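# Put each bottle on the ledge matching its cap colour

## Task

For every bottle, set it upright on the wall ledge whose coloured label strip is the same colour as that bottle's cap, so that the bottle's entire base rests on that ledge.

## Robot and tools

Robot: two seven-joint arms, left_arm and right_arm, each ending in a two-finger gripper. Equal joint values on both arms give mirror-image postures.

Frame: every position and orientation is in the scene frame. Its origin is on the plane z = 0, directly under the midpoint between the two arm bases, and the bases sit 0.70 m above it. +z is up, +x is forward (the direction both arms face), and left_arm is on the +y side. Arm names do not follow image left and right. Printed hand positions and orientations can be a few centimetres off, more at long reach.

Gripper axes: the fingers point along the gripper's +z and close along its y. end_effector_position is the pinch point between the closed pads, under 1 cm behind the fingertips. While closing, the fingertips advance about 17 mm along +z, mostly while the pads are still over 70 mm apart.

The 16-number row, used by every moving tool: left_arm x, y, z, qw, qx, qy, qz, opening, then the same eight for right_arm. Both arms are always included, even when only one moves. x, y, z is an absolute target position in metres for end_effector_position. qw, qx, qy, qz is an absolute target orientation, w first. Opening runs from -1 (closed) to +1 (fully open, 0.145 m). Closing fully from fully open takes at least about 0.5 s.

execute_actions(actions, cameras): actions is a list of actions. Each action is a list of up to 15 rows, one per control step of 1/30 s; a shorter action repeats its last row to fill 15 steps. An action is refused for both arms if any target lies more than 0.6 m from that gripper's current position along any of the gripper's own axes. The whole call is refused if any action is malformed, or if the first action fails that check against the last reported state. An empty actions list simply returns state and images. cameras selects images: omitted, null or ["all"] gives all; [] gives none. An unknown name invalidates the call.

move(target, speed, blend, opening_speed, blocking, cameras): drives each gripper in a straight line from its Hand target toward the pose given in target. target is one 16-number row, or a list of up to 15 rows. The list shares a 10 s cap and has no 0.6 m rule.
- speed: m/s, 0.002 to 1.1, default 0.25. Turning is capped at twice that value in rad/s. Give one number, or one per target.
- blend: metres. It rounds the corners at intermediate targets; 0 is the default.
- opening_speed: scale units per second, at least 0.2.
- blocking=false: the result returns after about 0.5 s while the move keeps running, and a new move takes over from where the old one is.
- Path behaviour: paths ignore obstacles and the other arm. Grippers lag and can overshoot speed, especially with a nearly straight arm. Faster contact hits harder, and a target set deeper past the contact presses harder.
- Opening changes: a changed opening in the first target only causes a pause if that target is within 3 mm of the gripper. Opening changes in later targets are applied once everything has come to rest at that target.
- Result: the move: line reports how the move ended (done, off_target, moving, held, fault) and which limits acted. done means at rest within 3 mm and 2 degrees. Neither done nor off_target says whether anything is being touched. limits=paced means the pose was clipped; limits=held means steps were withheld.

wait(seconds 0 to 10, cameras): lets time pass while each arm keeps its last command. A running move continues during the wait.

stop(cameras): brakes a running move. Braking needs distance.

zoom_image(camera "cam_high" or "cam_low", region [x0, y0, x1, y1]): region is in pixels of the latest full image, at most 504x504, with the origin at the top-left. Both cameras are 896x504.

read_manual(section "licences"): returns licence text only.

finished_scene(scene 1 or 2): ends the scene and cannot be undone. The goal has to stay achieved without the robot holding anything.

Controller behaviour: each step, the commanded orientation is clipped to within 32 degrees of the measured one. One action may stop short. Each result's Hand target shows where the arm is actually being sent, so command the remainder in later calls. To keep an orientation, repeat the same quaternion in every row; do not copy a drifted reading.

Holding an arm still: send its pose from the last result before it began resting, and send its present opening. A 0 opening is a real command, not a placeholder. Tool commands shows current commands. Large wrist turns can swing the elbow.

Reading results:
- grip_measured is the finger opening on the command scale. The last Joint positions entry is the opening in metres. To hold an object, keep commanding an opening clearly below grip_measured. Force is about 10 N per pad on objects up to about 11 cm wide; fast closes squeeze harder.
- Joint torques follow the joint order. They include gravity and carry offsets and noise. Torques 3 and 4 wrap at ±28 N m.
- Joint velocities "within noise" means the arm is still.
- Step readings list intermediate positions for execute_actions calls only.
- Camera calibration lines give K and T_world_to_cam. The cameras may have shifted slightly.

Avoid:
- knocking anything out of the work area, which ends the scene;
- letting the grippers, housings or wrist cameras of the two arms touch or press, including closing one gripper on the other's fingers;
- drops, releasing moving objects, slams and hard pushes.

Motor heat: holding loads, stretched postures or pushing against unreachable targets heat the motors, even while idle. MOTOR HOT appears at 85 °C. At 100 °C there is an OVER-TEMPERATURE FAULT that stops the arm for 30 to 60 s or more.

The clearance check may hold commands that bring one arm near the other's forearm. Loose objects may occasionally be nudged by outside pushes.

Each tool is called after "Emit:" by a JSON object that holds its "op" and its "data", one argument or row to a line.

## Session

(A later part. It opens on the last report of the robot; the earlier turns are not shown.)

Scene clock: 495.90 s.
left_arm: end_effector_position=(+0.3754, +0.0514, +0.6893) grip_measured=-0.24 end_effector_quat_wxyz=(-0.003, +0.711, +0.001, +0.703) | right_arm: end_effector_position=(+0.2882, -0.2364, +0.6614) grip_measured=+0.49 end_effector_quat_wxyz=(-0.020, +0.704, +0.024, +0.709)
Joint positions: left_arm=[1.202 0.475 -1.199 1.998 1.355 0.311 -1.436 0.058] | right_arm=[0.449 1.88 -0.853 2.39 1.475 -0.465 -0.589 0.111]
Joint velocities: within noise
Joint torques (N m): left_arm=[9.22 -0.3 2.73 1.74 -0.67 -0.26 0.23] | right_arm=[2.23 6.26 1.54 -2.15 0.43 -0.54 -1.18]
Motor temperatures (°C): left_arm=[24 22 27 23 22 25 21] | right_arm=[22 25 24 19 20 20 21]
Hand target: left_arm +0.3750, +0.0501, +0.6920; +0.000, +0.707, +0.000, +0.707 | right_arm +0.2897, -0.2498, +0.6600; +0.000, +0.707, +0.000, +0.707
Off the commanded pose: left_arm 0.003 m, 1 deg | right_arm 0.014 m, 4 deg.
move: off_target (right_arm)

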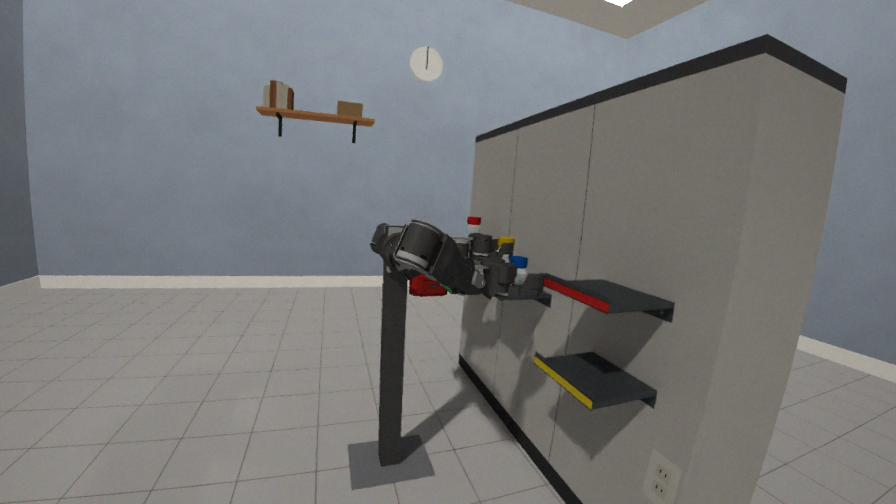

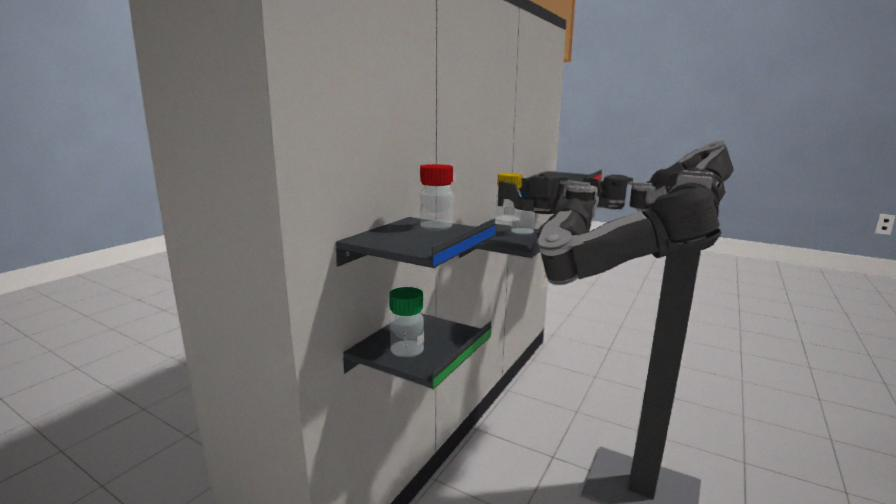

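Emit:
{"op": "move", "data": {
  "target": [
    [0.378,0.05,0.648,0,0.7071,0,0.7071,-0.6,0.28,-0.19,0.63,0,0.7071,0,0.7071,0.5],
    [0.378,0.05,0.646,0,0.7071,0,0.7071,0.05,0.28,-0.19,0.63,0,0.7071,0,0.7071,0.5]
  ],
  "speed": 0.08,
  "opening_speed": 1
}}

Emit:
{"op": "zoom_image", "data": {
  "camera": "cam_high",
  "region": [420, 200, 600, 330]
}}

Emit:
{"op": "zoom_image", "data": {
  "camera": "cam_low",
  "region": [420, 130, 620, 280]
}}

Scene clock: 506.07 s.
left_arm: end_effector_position=(+0.3777, +0.0502, +0.6468) grip_measured=+0.05 end_effector_quat_wxyz=(-0.001, +0.707, +0.001, +0.707) | right_arm: end_effector_position=(+0.2808, -0.1898, +0.6307) grip_measured=+0.50 end_effector_quat_wxyz=(-0.020, +0.675, +0.018, +0.737)
Joint positions: left_arm=[1.104 0.497 -1.308 1.958 1.199 0.172 -1.376 0.079] | right_arm=[0.306 1.48 -0.882 2.441 0.984 -0.338 -0.969 0.112]
Joint velocities: within noise
Joint torques (N m): left_arm=[7.93 0.33 2.56 1.7 -0.45 -0.26 0.23] | right_arm=[1.91 3.81 2.35 1.98 -0.41 -0.11 -0.16]
Motor temperatures (°C): left_arm=[26 22 27 23 22 25 21] | right_arm=[21 25 24 20 20 20 22]
Hand target: left_arm +0.3780, +0.0500, +0.6459; +0.000, +0.707, +0.000, +0.707 | right_arm +0.2807, -0.1903, +0.6296; -0.017, +0.677, +0.017, +0.736
Off the commanded pose: left_arm 0.001 m, 0 deg | right_arm 0.001 m, 6 deg.
joint read past its limit (right arm) — joint 4 (elbow), upper limit, where the elbow is as bent as it goes.
joint sent to its limit (right arm) — joint 4 (elbow), upper limit, where the elbow is as bent as it goes. The joint targets are off in orientation, not in position.
move: off_target (right_arm)

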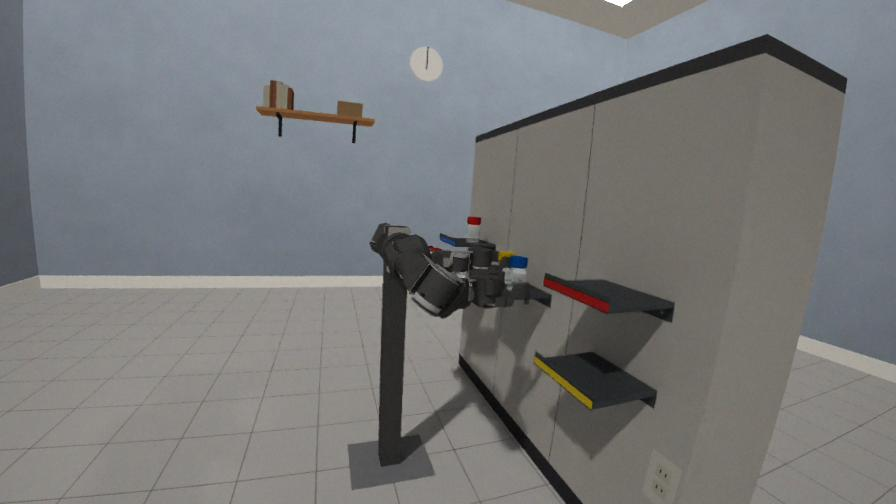

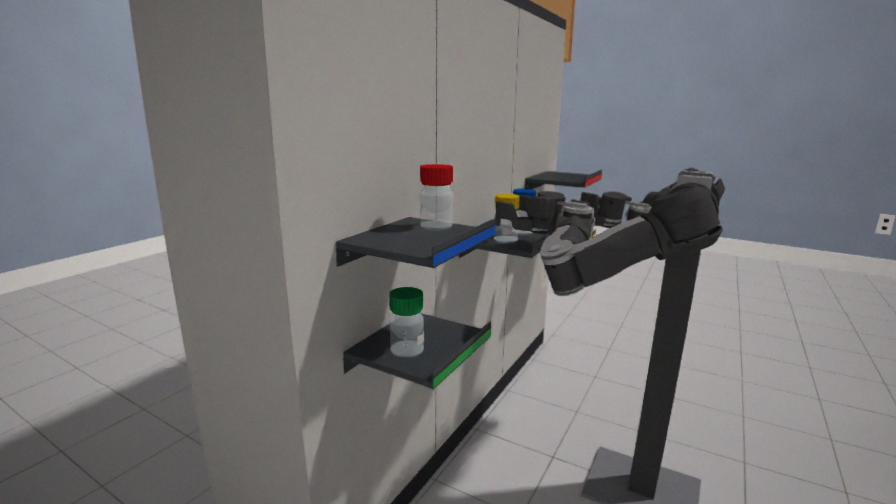

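Scaled by 2.800 from the camera's 896x504 image, which has a finer 1280x720 frame.

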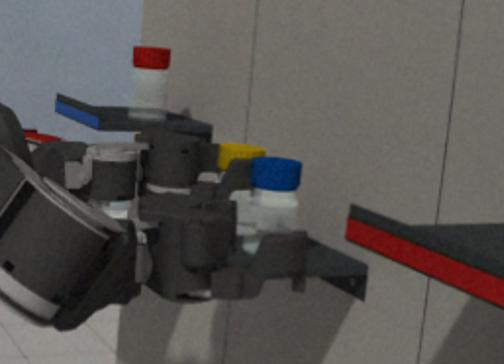

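Scaled by 2.520 from the camera's 896x504 image, which has a finer 1280x720 frame.

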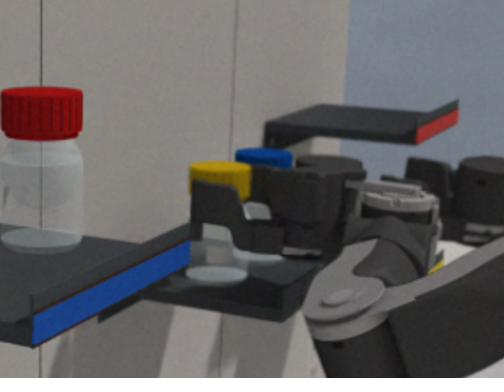

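Emit:
{"op": "move", "data": {
  "target": [
    [0.29,0.05,0.65,0,0.7071,0,0.7071,0.05,0.28,-0.19,0.63,0,0.7071,0,0.7071,0.05],
    [0.29,0.20,0.72,0,0.7071,0,0.7071,0.3,0.28,-0.12,0.65,0,0.7071,0,0.7071,0.05],
    [0.29,0.35,0.742,0,0.7071,0,0.7071,0.3,0.285,0.048,0.65,0,0.7071,0,0.7071,0.05],
    [0.377,0.347,0.738,0,0.7071,0,0.7071,0.3,0.378,0.05,0.646,0,0.7071,0,0.7071,0.05]
  ],
  "speed": 0.2
}}

Emit:
{"op": "zoom_image", "data": {
  "camera": "cam_high",
  "region": [420, 200, 600, 330]
}}

Emit:
{"op": "zoom_image", "data": {
  "camera": "cam_low",
  "region": [320, 130, 620, 350]
}}

Scene clock: 532.10 s.
left_arm: end_effector_position=(+0.3770, +0.3455, +0.7386) grip_measured=+0.30 end_effector_quat_wxyz=(-0.005, +0.704, -0.013, +0.710) | right_arm: end_effector_position=(+0.3784, +0.0484, +0.6460) grip_measured=+0.05 end_effector_quat_wxyz=(+0.005, +0.707, -0.001, +0.707)
Joint positions: left_arm=[-0.431 1.595 0.6 1.679 1.585 0.16 -0.107 0.098] | right_arm=[0.799 -0.1 -1.015 1.623 0.704 0.497 -1.267 0.079]
Joint velocities: within noise
Joint torques (N m): left_arm=[4.92 5.79 3.92 0.05 0.13 -0.55 -0.07] | right_arm=[5.74 -3.28 2.02 2.93 -0.37 -0.22 0.18]
Motor temperatures (°C): left_arm=[26 22 27 23 22 25 21] | right_arm=[21 25 24 20 20 20 21]
Hand target: left_arm +0.3766, +0.3471, +0.7380; -0.006, +0.704, -0.009, +0.710 | right_arm +0.3780, +0.0500, +0.6461; +0.000, +0.707, +0.000, +0.707
Off the commanded pose: left_arm 0.002 m, 2 deg | right_arm 0.002 m, 1 deg.
joint sent to its limit (left arm) — joint 5 (forearm roll), upper limit. The joint targets still meet the commanded pose.
move: done; target 2's new opening was sent with left_arm's hand 0.002 m and 29 deg from that target

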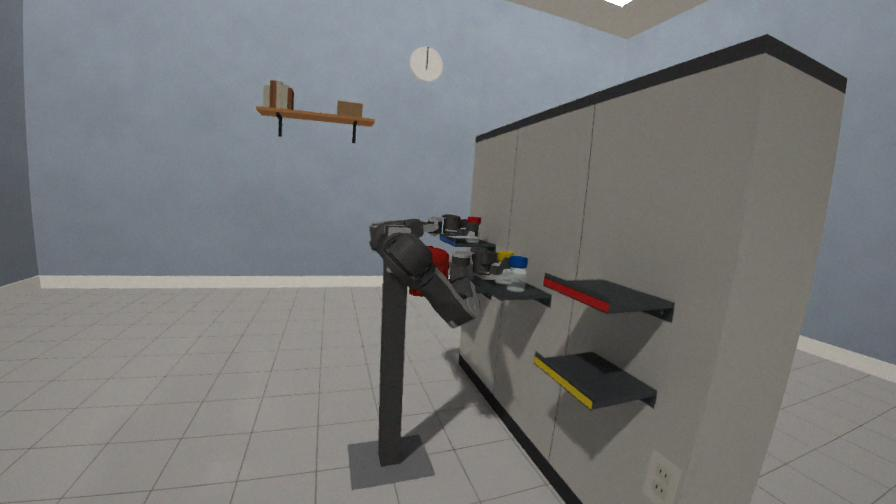

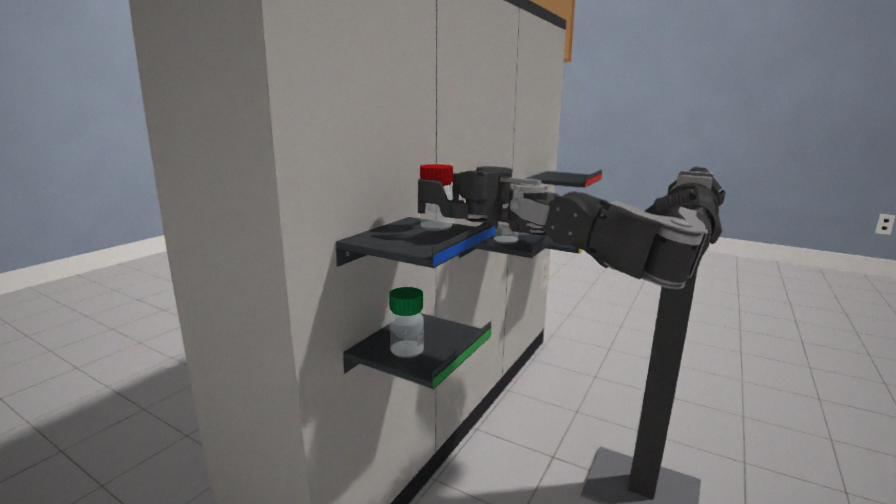

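Scaled by 2.800 from the camera's 896x504 image, which has a finer 1280x720 frame.

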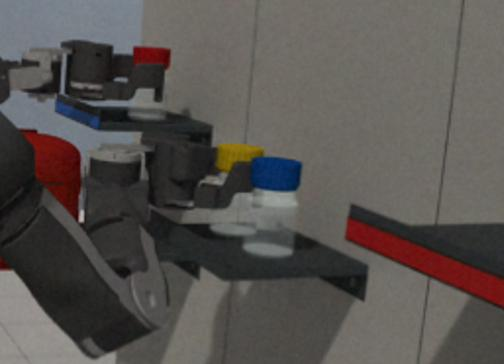

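Scaled by 1.680 from the camera's 896x504 image, which has a finer 1280x720 frame.

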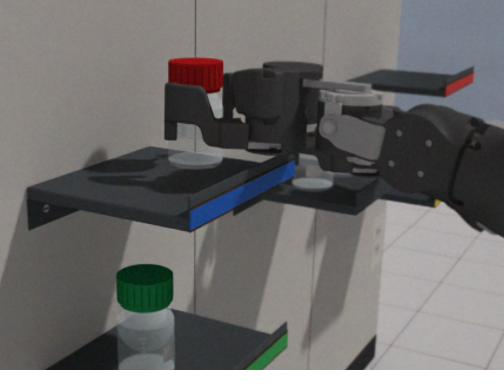

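Emit:
{"op": "move", "data": {
  "target": [
    [0.377,0.347,0.738,0,0.7071,0,0.7071,-0.6,0.378,0.05,0.646,0,0.7071,0,0.7071,-0.6],
    [0.377,0.347,0.785,0,0.7071,0,0.7071,-0.6,0.378,0.05,0.692,0,0.7071,0,0.7071,-0.6],
    [0.30,0.347,0.785,0,0.7071,0,0.7071,-0.6,0.29,0.04,0.692,0,0.7071,0,0.7071,-0.6],
    [0.29,0.26,0.77,0,0.7071,0,0.7071,-0.6,0.29,-0.20,0.62,0,0.7071,0,0.7071,-0.6]
  ],
  "opening_speed": 2.5,
  "speed": 0.2
}}

Emit:
{"op": "move", "data": {
  "target": [
    [0.29,0.20,0.75,0,0.7071,0,0.7071,-0.6,0.29,-0.40,0.602,0,0.7071,0,0.7071,-0.6],
    [0.29,0.20,0.75,0,0.7071,0,0.7071,-0.6,0.375,-0.40,0.60,0,0.7071,0,0.7071,-0.6]
  ],
  "speed": 0.2
}}

Emit:
{"op": "zoom_image", "data": {
  "camera": "cam_high",
  "region": [420, 200, 720, 430]
}}

Scene clock: 548.83 s.
left_arm: end_effector_position=(+0.2902, +0.2596, +0.7697) grip_measured=-0.24 end_effector_quat_wxyz=(-0.005, +0.684, -0.018, +0.729) | right_arm: end_effector_position=(+0.2895, -0.2009, +0.6157) grip_measured=-0.27 end_effector_quat_wxyz=(+0.003, +0.713, -0.001, +0.701)
Joint positions: left_arm=[0.095 1.124 0.61 2.296 1.584 0.781 -0.564 0.057] | right_arm=[-0.095 1.365 -0.39 2.413 1.079 -0.141 -0.918 0.056]
Joint velocities: within noise
Joint torques (N m): left_arm=[4.52 4.39 1.42 0.21 -0.03 -0.53 -0.09] | right_arm=[3.07 5 3.99 2.33 -0.54 -0.53 0.18]
Motor temperatures (°C): left_arm=[25 23 27 22 22 25 21] | right_arm=[22 25 24 20 20 20 21]
Hand target: left_arm +0.2901, +0.2601, +0.7698; -0.004, +0.684, -0.015, +0.730 | right_arm +0.2900, -0.2000, +0.6199; +0.000, +0.707, +0.000, +0.707
Off the commanded pose: left_arm 0.001 m, 4 deg | right_arm 0.004 m, 1 deg.
joint sent to its limit (left arm) — joint 5 (forearm roll), upper limit; joint 6 (wrist pitch), upper limit. The joint targets are off in orientation, not in position.
move: off_target (left_arm, right_arm)

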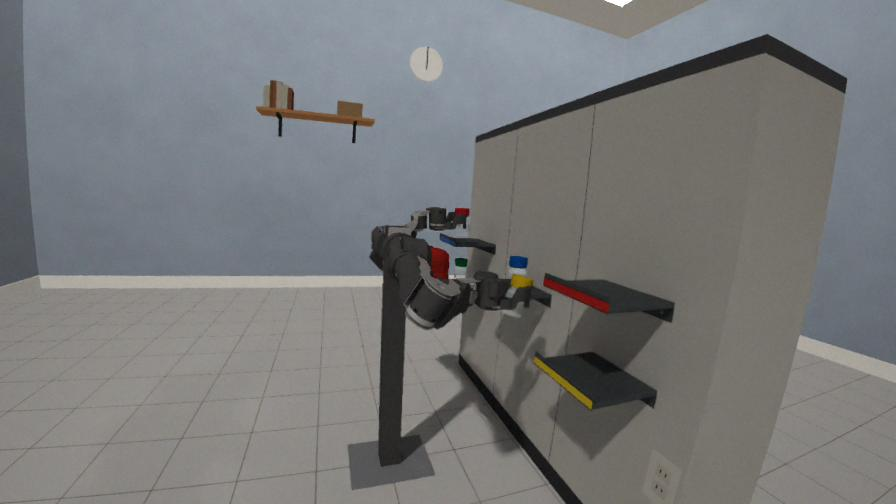

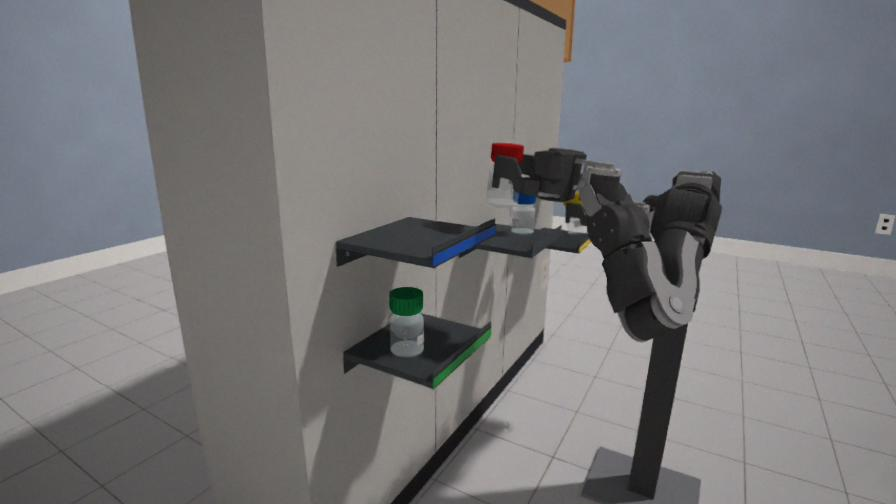

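Scene clock: 551.07 s.
left_arm: end_effector_position=(+0.2918, +0.2011, +0.7496) grip_measured=-0.24 end_effector_quat_wxyz=(+0.029, +0.687, -0.049, +0.724) | right_arm: end_effector_position=(+0.3743, -0.4006, +0.5958) grip_measured=-0.27 end_effector_quat_wxyz=(+0.002, +0.712, -0.001, +0.702)
Joint positions: left_arm=[0.344 1.014 0.239 2.43 1.584 0.782 -0.763 0.057] | right_arm=[0.574 1.469 -0.946 1.36 1.559 -0.365 0.132 0.056]
Joint velocities: within noise
Joint torques (N m): left_arm=[3.78 4 2.4 0.5 -0.09 -0.46 0.21] | right_arm=[3.92 7.21 6.06 0.51 0.21 -0.58 0.17]
Motor temperatures (°C): left_arm=[25 23 27 22 22 25 21] | right_arm=[22 25 24 20 20 20 21]
Hand target: left_arm +0.2912, +0.2005, +0.7501; +0.030, +0.687, -0.051, +0.724 | right_arm +0.3750, -0.4000, +0.6000; +0.000, +0.707, +0.000, +0.707
Off the commanded pose: left_arm 0.002 m, 7 deg | right_arm 0.004 m, 1 deg.
joint sent to its limit (left arm) — joint 4 (elbow), upper limit, where the elbow is as bent as it goes; joint 5 (forearm roll), upper limit; joint 6 (wrist pitch), upper limit. The joint targets are off in orientation, not in position.
joint sent to its limit (right arm) — joint 5 (forearm roll), upper limit. The joint targets still meet the commanded pose.
move: off_target (left_arm, right_arm)

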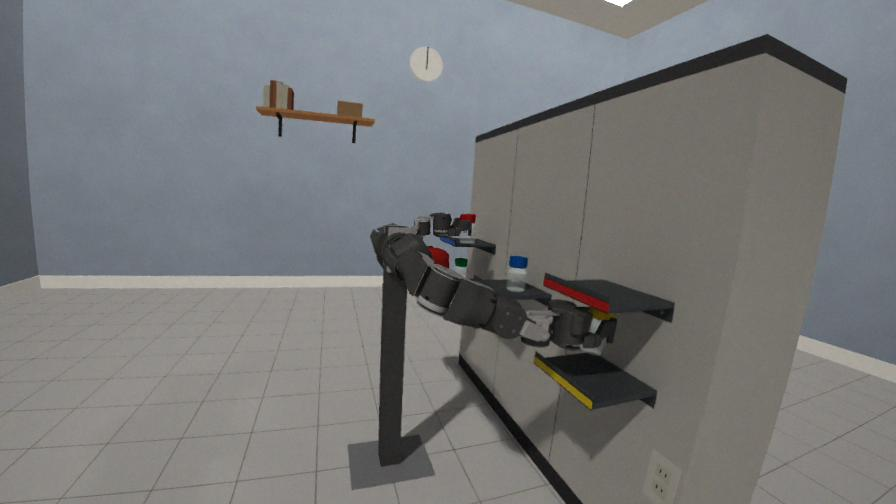

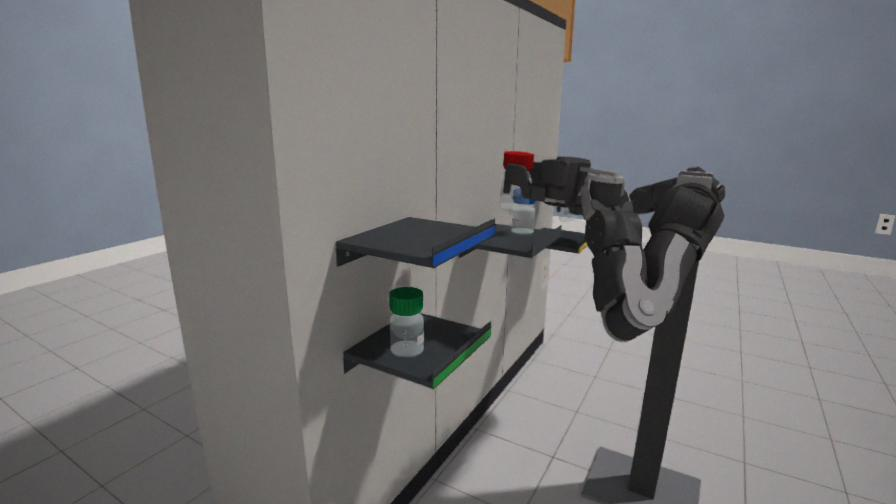

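Scaled by 1.680 from the camera's 896x504 image, which has a finer 1280x720 frame.

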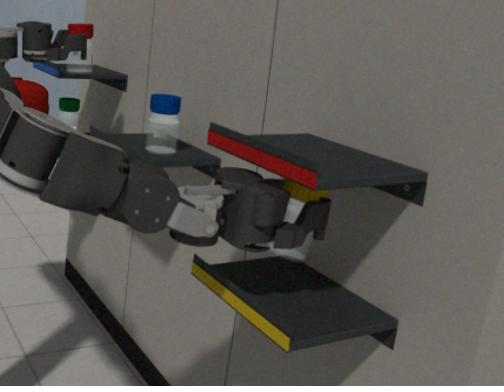

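Emit:
{"op": "move", "data": {
  "target": [
    [0.29,0.07,0.70,0,0.7071,0,0.7071,-0.6,0.375,-0.40,0.552,0,0.7071,0,0.7071,-0.6],
    [0.375,0.05,0.69,0,0.7071,0,0.7071,-0.6,0.375,-0.40,0.549,0,0.7071,0,0.7071,-0.6]
  ],
  "speed": 0.15
}}

Emit:
{"op": "zoom_image", "data": {
  "camera": "cam_high",
  "region": [420, 200, 720, 430]
}}

Emit:
{"op": "zoom_image", "data": {
  "camera": "cam_low",
  "region": [320, 130, 620, 350]
}}

Scene clock: 564.80 s.
left_arm: end_effector_position=(+0.3757, +0.0512, +0.6869) grip_measured=-0.24 end_effector_quat_wxyz=(-0.003, +0.712, +0.000, +0.703) | right_arm: end_effector_position=(+0.3746, -0.4011, +0.5468) grip_measured=-0.27 end_effector_quat_wxyz=(+0.002, +0.712, -0.003, +0.702)
Joint positions: left_arm=[0.934 0.342 -0.914 1.997 1.129 0.571 -1.33 0.057] | right_arm=[0.481 1.335 -0.946 1.225 1.514 -0.479 0.167 0.056]
Joint velocities: within noise
Joint torques (N m): left_arm=[9.16 -0.65 1.84 2.82 -0.59 -0.37 0.2] | right_arm=[3.86 6.98 4.22 0.46 0.2 -0.82 0.2]
Motor temperatures (°C): left_arm=[24 23 27 22 22 25 21] | right_arm=[22 26 25 20 20 21 21]
Hand target: left_arm +0.3750, +0.0500, +0.6899; +0.000, +0.707, +0.000, +0.707 | right_arm +0.3750, -0.4001, +0.5490; +0.000, +0.707, +0.000, +0.707
Off the commanded pose: left_arm 0.003 m, 1 deg | right_arm 0.003 m, 1 deg.
move: done; limits=paced

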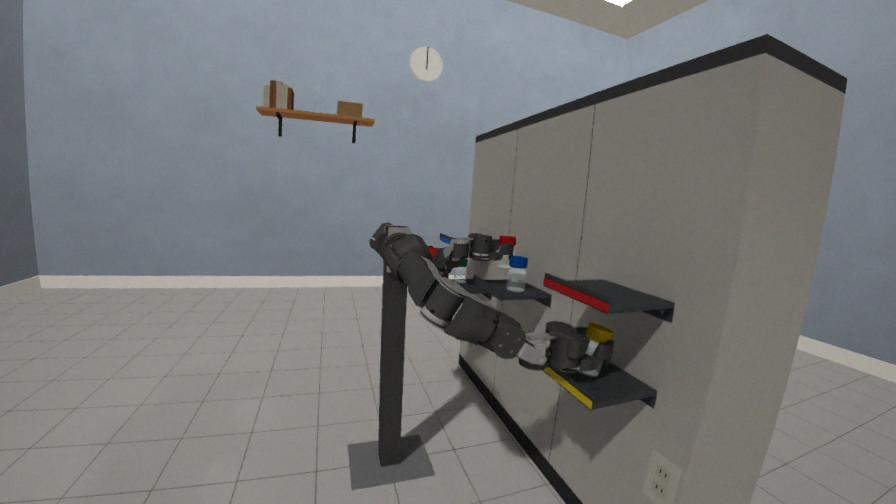

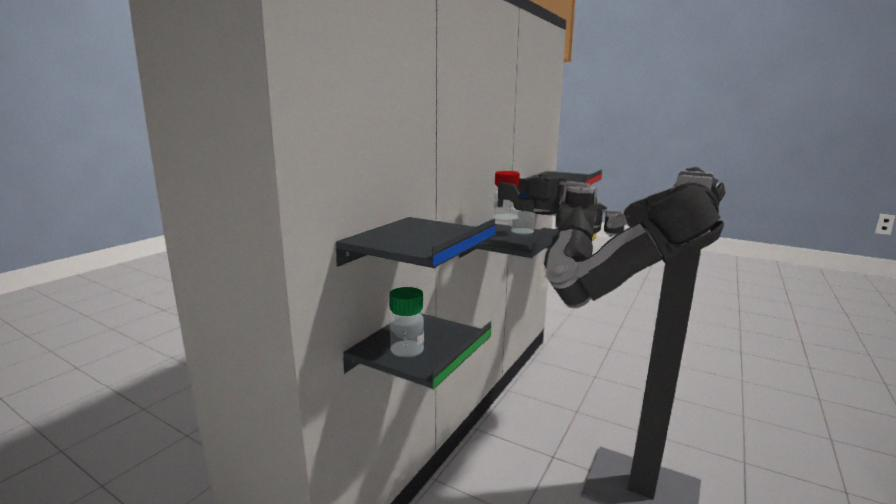

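Scaled by 1.680 from the camera's 896x504 image, which has a finer 1280x720 frame.

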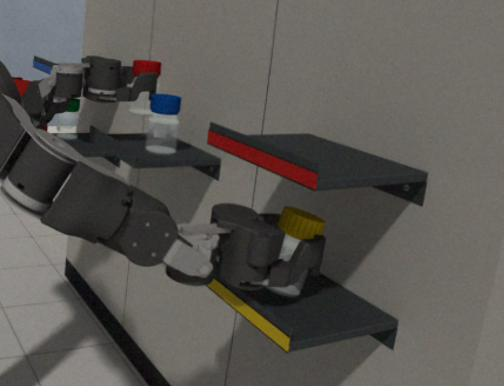

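Scaled by 1.680 from the camera's 896x504 image, which has a finer 1280x720 frame.

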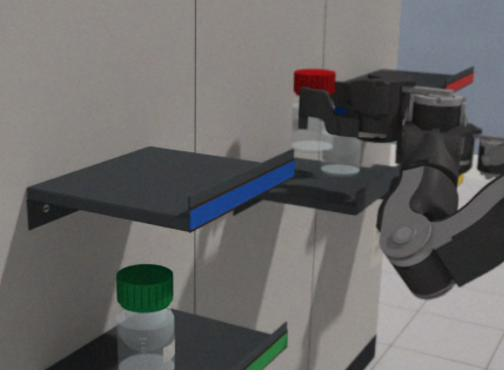

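Emit:
{"op": "move", "data": {
  "target": [
    [0.377,0.05,0.648,0,0.7071,0,0.7071,-0.6,0.375,-0.40,0.552,0,0.7071,0,0.7071,-0.6],
    [0.378,0.05,0.643,0,0.7071,0,0.7071,0.05,0.375,-0.40,0.552,0,0.7071,0,0.7071,0.1]
  ],
  "speed": 0.08,
  "opening_speed": 0.7
}}

Emit:
{"op": "zoom_image", "data": {
  "camera": "cam_high",
  "region": [420, 200, 720, 430]
}}

Scene clock: 576.77 s.
left_arm: end_effector_position=(+0.3778, +0.0505, +0.6432) grip_measured=+0.05 end_effector_quat_wxyz=(-0.001, +0.707, +0.001, +0.707) | right_arm: end_effector_position=(+0.3746, -0.3998, +0.5493) grip_measured=+0.10 end_effector_quat_wxyz=(+0.000, +0.710, -0.001, +0.704)
Joint positions: left_arm=[0.842 0.403 -1.03 1.954 0.99 0.387 -1.251 0.079] | right_arm=[0.483 1.341 -0.946 1.233 1.514 -0.481 0.167 0.083]
Joint velocities: within noise
Joint torques (N m): left_arm=[7.9 -0.12 2.09 2.7 -0.4 -0.33 0.2] | right_arm=[4.39 8.06 4.57 0.62 0.26 -0.54 0.12]
Motor temperatures (°C): left_arm=[26 22 26 22 22 25 21] | right_arm=[22 26 25 19 20 21 21]
Hand target: left_arm +0.3780, +0.0500, +0.6430; +0.000, +0.707, +0.000, +0.707 | right_arm +0.3750, -0.4001, +0.5520; +0.000, +0.707, +0.000, +0.707
Off the commanded pose: left_arm 0.001 m, 0 deg | right_arm 0.003 m, 0 deg.
move: done; target 2's new opening was sent with right_arm's hand 0.004 m and 1 deg from that target

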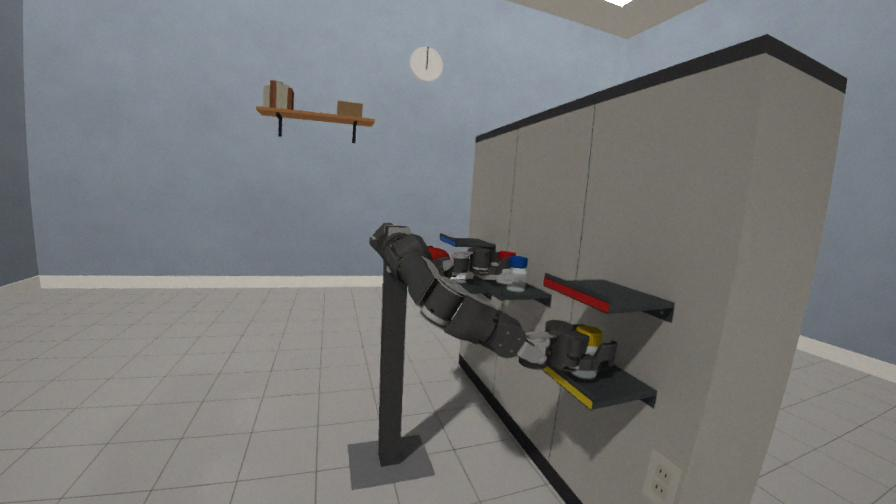

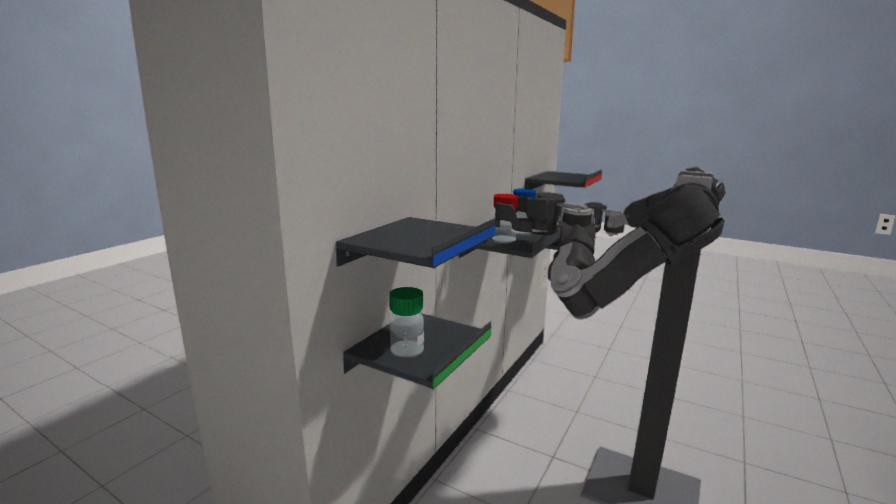

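Scaled by 1.680 from the camera's 896x504 image, which has a finer 1280x720 frame.

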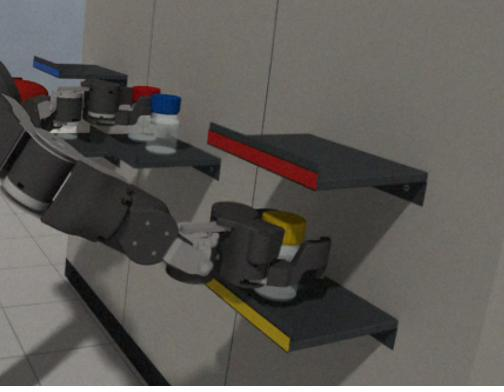

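Emit:
{"op": "move", "data": {
  "target": [
    [0.29,0.05,0.65,0,0.7071,0,0.7071,0.05,0.29,-0.40,0.558,0,0.7071,0,0.7071,0.1],
    [0.285,-0.047,0.648,0,0.7071,0,0.7071,0.05,0.29,-0.24,0.58,0,0.7071,0,0.7071,0.05],
    [0.378,-0.047,0.643,0,0.7071,0,0.7071,0.05,0.29,-0.22,0.58,0,0.7071,0,0.7071,0.05]
  ],
  "speed": 0.15
}}

Emit:
{"op": "zoom_image", "data": {
  "camera": "cam_high",
  "region": [420, 200, 720, 430]
}}

Emit:
{"op": "zoom_image", "data": {
  "camera": "cam_low",
  "region": [320, 130, 620, 350]
}}

Scene clock: 593.57 s.
left_arm: end_effector_position=(+0.3778, -0.0461, +0.6437) grip_measured=+0.05 end_effector_quat_wxyz=(-0.002, +0.706, +0.001, +0.708) | right_arm: end_effector_position=(+0.2897, -0.2198, +0.5791) grip_measured=+0.05 end_effector_quat_wxyz=(-0.002, +0.708, +0.000, +0.706)
Joint positions: left_arm=[0.815 -0.071 -1.044 1.635 0.741 0.468 -1.287 0.079] | right_arm=[0.818 1.484 -1.565 2.267 0.996 -0.503 -0.93 0.079]
Joint velocities: within noise
Joint torques (N m): left_arm=[7.87 -2.52 1.59 3.32 -0.29 -0.32 0.23] | right_arm=[2.89 3.2 3.15 2.15 -0.4 -0.16 -0.15]
Motor temperatures (°C): left_arm=[26 22 26 22 22 25 21] | right_arm=[22 26 25 19 20 21 21]
Hand target: left_arm +0.3779, -0.0471, +0.6430; +0.000, +0.707, +0.000, +0.707 | right_arm +0.2900, -0.2200, +0.5801; +0.000, +0.707, +0.000, +0.707
Off the commanded pose: left_arm 0.001 m, 0 deg | right_arm 0.001 m, 0 deg.
move: done

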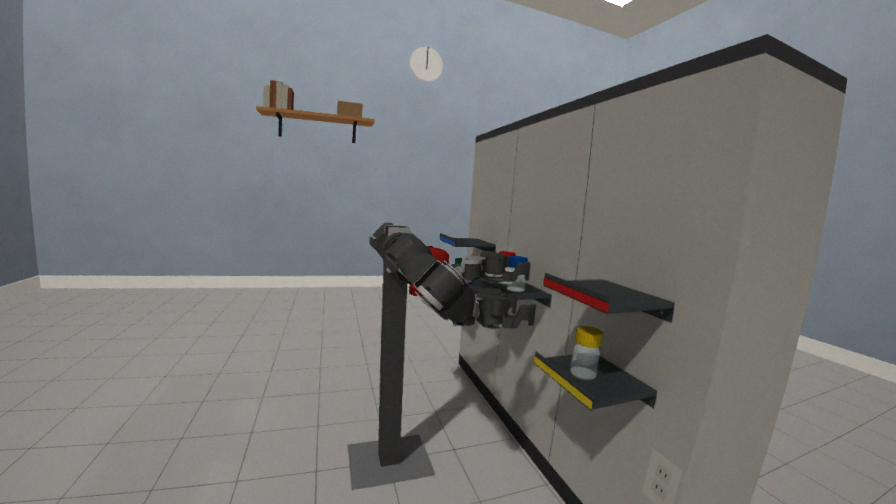

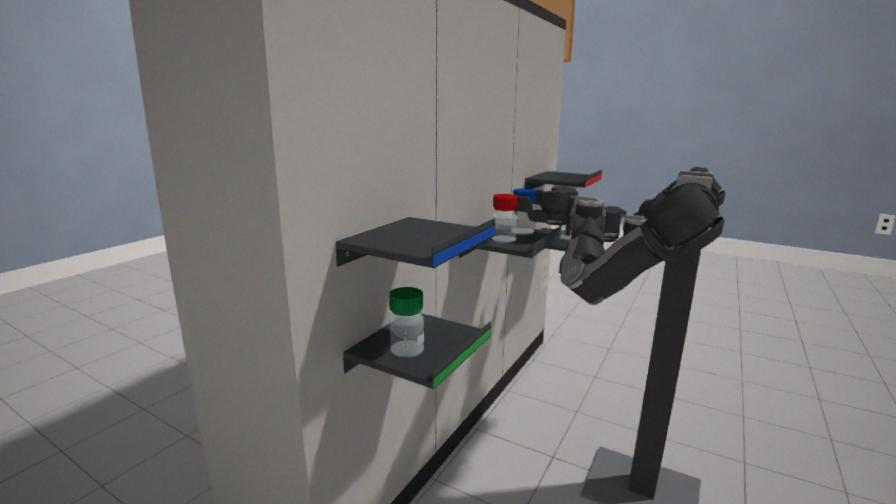

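Scaled by 1.680 from the camera's 896x504 image, which has a finer 1280x720 frame.

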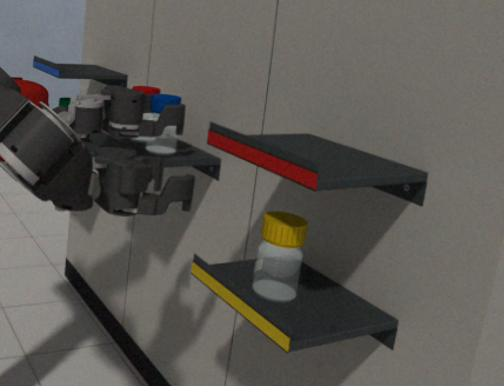

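Scaled by 1.680 from the camera's 896x504 image, which has a finer 1280x720 frame.

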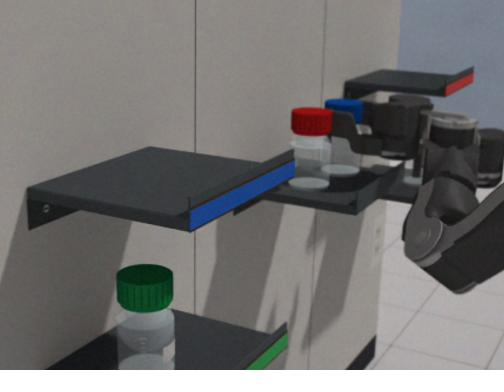

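Emit:
{"op": "move", "data": {
  "target": [
    [0.378,-0.047,0.643,0,0.7071,0,0.7071,-0.6,0.29,-0.22,0.58,0,0.7071,0,0.7071,0.05],
    [0.378,-0.047,0.69,0,0.7071,0,0.7071,-0.6,0.29,-0.22,0.58,0,0.7071,0,0.7071,0.05],
    [0.295,-0.02,0.70,0,0.7071,0,0.7071,-0.6,0.29,-0.22,0.58,0,0.7071,0,0.7071,0.05],
    [0.295,0.18,0.76,0,0.7071,0,0.7071,-0.6,0.285,-0.17,0.62,0,0.7071,0,0.7071,0.05],
    [0.29,0.26,0.785,0,0.7071,0,0.7071,-0.6,0.285,-0.10,0.645,0,0.7071,0,0.7071,0.05]
  ],
  "opening_speed": 2.5,
  "speed": 0.2,
  "blend": [0,0.02,0.02,0.02,0]
}}

Emit:
{"op": "move", "data": {
  "target": [
    [0.29,0.39,0.785,0,0.7071,0,0.7071,-0.6,0.285,0.05,0.648,0,0.7071,0,0.7071,0.05],
    [0.375,0.39,0.782,0,0.7071,0,0.7071,-0.6,0.378,0.05,0.643,0,0.7071,0,0.7071,0.05]
  ],
  "speed": 0.2
}}

Emit:
{"op": "zoom_image", "data": {
  "camera": "cam_high",
  "region": [420, 200, 720, 430]
}}

Emit:
{"op": "zoom_image", "data": {
  "camera": "cam_low",
  "region": [320, 130, 620, 350]
}}

Scene clock: 614.83 s.
left_arm: end_effector_position=(+0.2903, +0.2607, +0.7847) grip_measured=-0.26 end_effector_quat_wxyz=(-0.009, +0.670, -0.021, +0.742) | right_arm: end_effector_position=(+0.2856, -0.0986, +0.6446) grip_measured=+0.05 end_effector_quat_wxyz=(+0.014, +0.689, -0.014, +0.724)
Joint positions: left_arm=[0.168 1.146 0.58 2.274 1.584 0.782 -0.558 0.056] | right_arm=[0.779 0.731 -1.242 2.441 0.961 0.263 -1.562 0.079]
Joint velocities: within noise
Joint torques (N m): left_arm=[3.36 5.55 2.17 -0.13 -0.03 -0.53 0.2] | right_arm=[3.34 0.83 3.37 2.15 -0.46 0.14 -0.16]
Motor temperatures (°C): left_arm=[27 22 26 23 22 25 21] | right_arm=[21 25 25 19 20 20 21]
Hand target: left_arm +0.2901, +0.2601, +0.7848; -0.007, +0.670, -0.023, +0.742 | right_arm +0.2858, -0.0997, +0.6447; +0.017, +0.690, -0.016, +0.724
Off the commanded pose: left_arm 0.001 m, 6 deg | right_arm 0.002 m, 4 deg.
joint read past its limit (right arm) — joint 4 (elbow), upper limit, where the elbow is as bent as it goes.
joint sent to its limit (left arm) — joint 5 (forearm roll), upper limit; joint 6 (wrist pitch), upper limit. The joint targets are off in orientation, not in position.
joint sent to its limit (right arm) — joint 4 (elbow), upper limit, where the elbow is as bent as it goes; joint 7 (wrist yaw), lower limit. The joint targets are off in orientation, not in position.
move: off_target (left_arm, right_arm)

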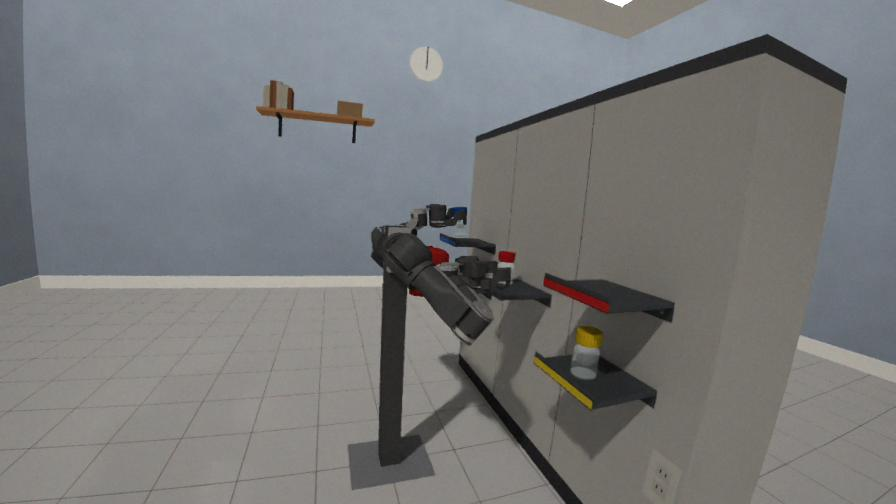

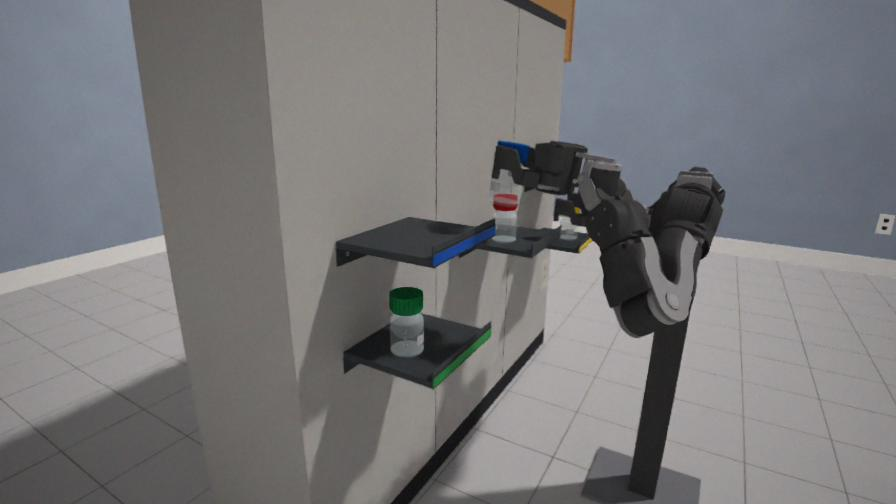

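Scene clock: 616.77 s.
left_arm: end_effector_position=(+0.3758, +0.3885, +0.7795) grip_measured=-0.26 end_effector_quat_wxyz=(+0.000, +0.712, -0.004, +0.702) | right_arm: end_effector_position=(+0.3784, +0.0485, +0.6428) grip_measured=+0.05 end_effector_quat_wxyz=(+0.005, +0.707, -0.001, +0.707)
Joint positions: left_arm=[-0.582 1.647 0.914 1.434 1.584 0.349 0.088 0.056] | right_arm=[0.812 -0.085 -1.042 1.619 0.73 0.471 -1.283 0.079]
Joint velocities: within noise
Joint torques (N m): left_arm=[4.97 5.97 4.49 0.09 0.25 -0.91 -0.01] | right_arm=[5.68 -3.26 2.29 3.04 -0.39 -0.23 0.19]
Motor temperatures (°C): left_arm=[26 23 26 23 22 25 21] | right_arm=[22 25 25 19 20 20 21]
Hand target: left_arm +0.3750, +0.3900, +0.7821; +0.000, +0.707, +0.000, +0.707 | right_arm +0.3780, +0.0500, +0.6429; +0.000, +0.707, +0.000, +0.707
Off the commanded pose: left_arm 0.003 m, 1 deg | right_arm 0.002 m, 1 deg.
joint sent to its limit (left arm) — joint 5 (forearm roll), upper limit. The joint targets still meet the commanded pose.
move: done

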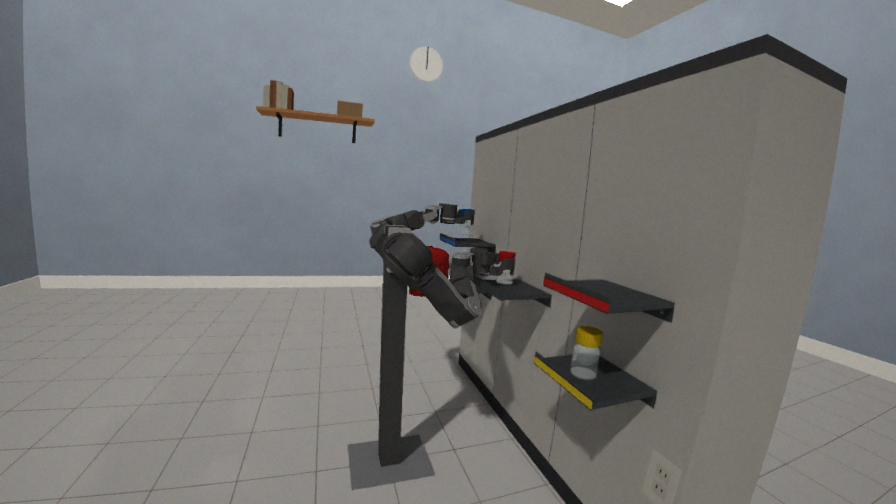

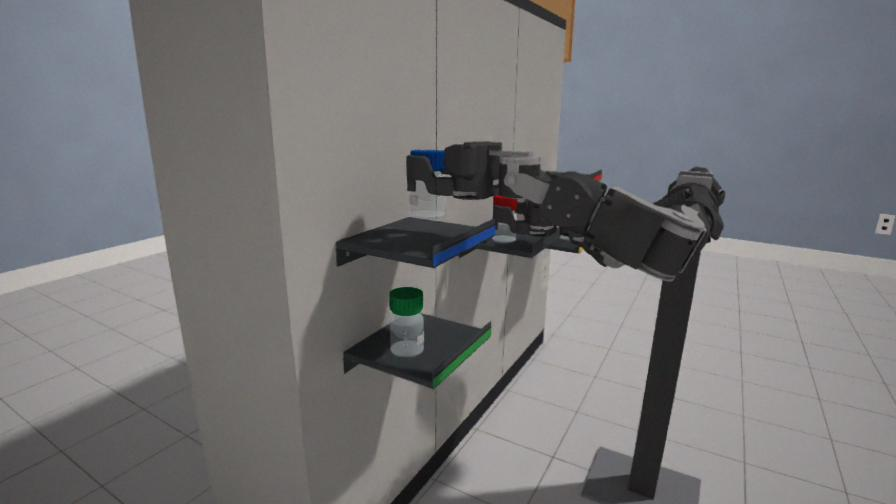

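Scaled by 1.680 from the camera's 896x504 image, which has a finer 1280x720 frame.

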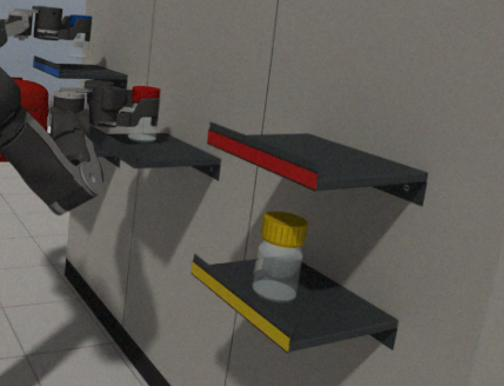

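Scaled by 1.680 from the camera's 896x504 image, which has a finer 1280x720 frame.

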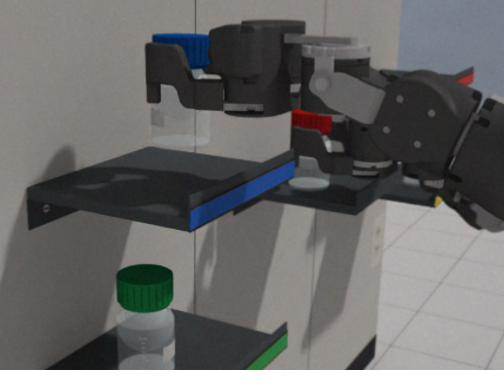

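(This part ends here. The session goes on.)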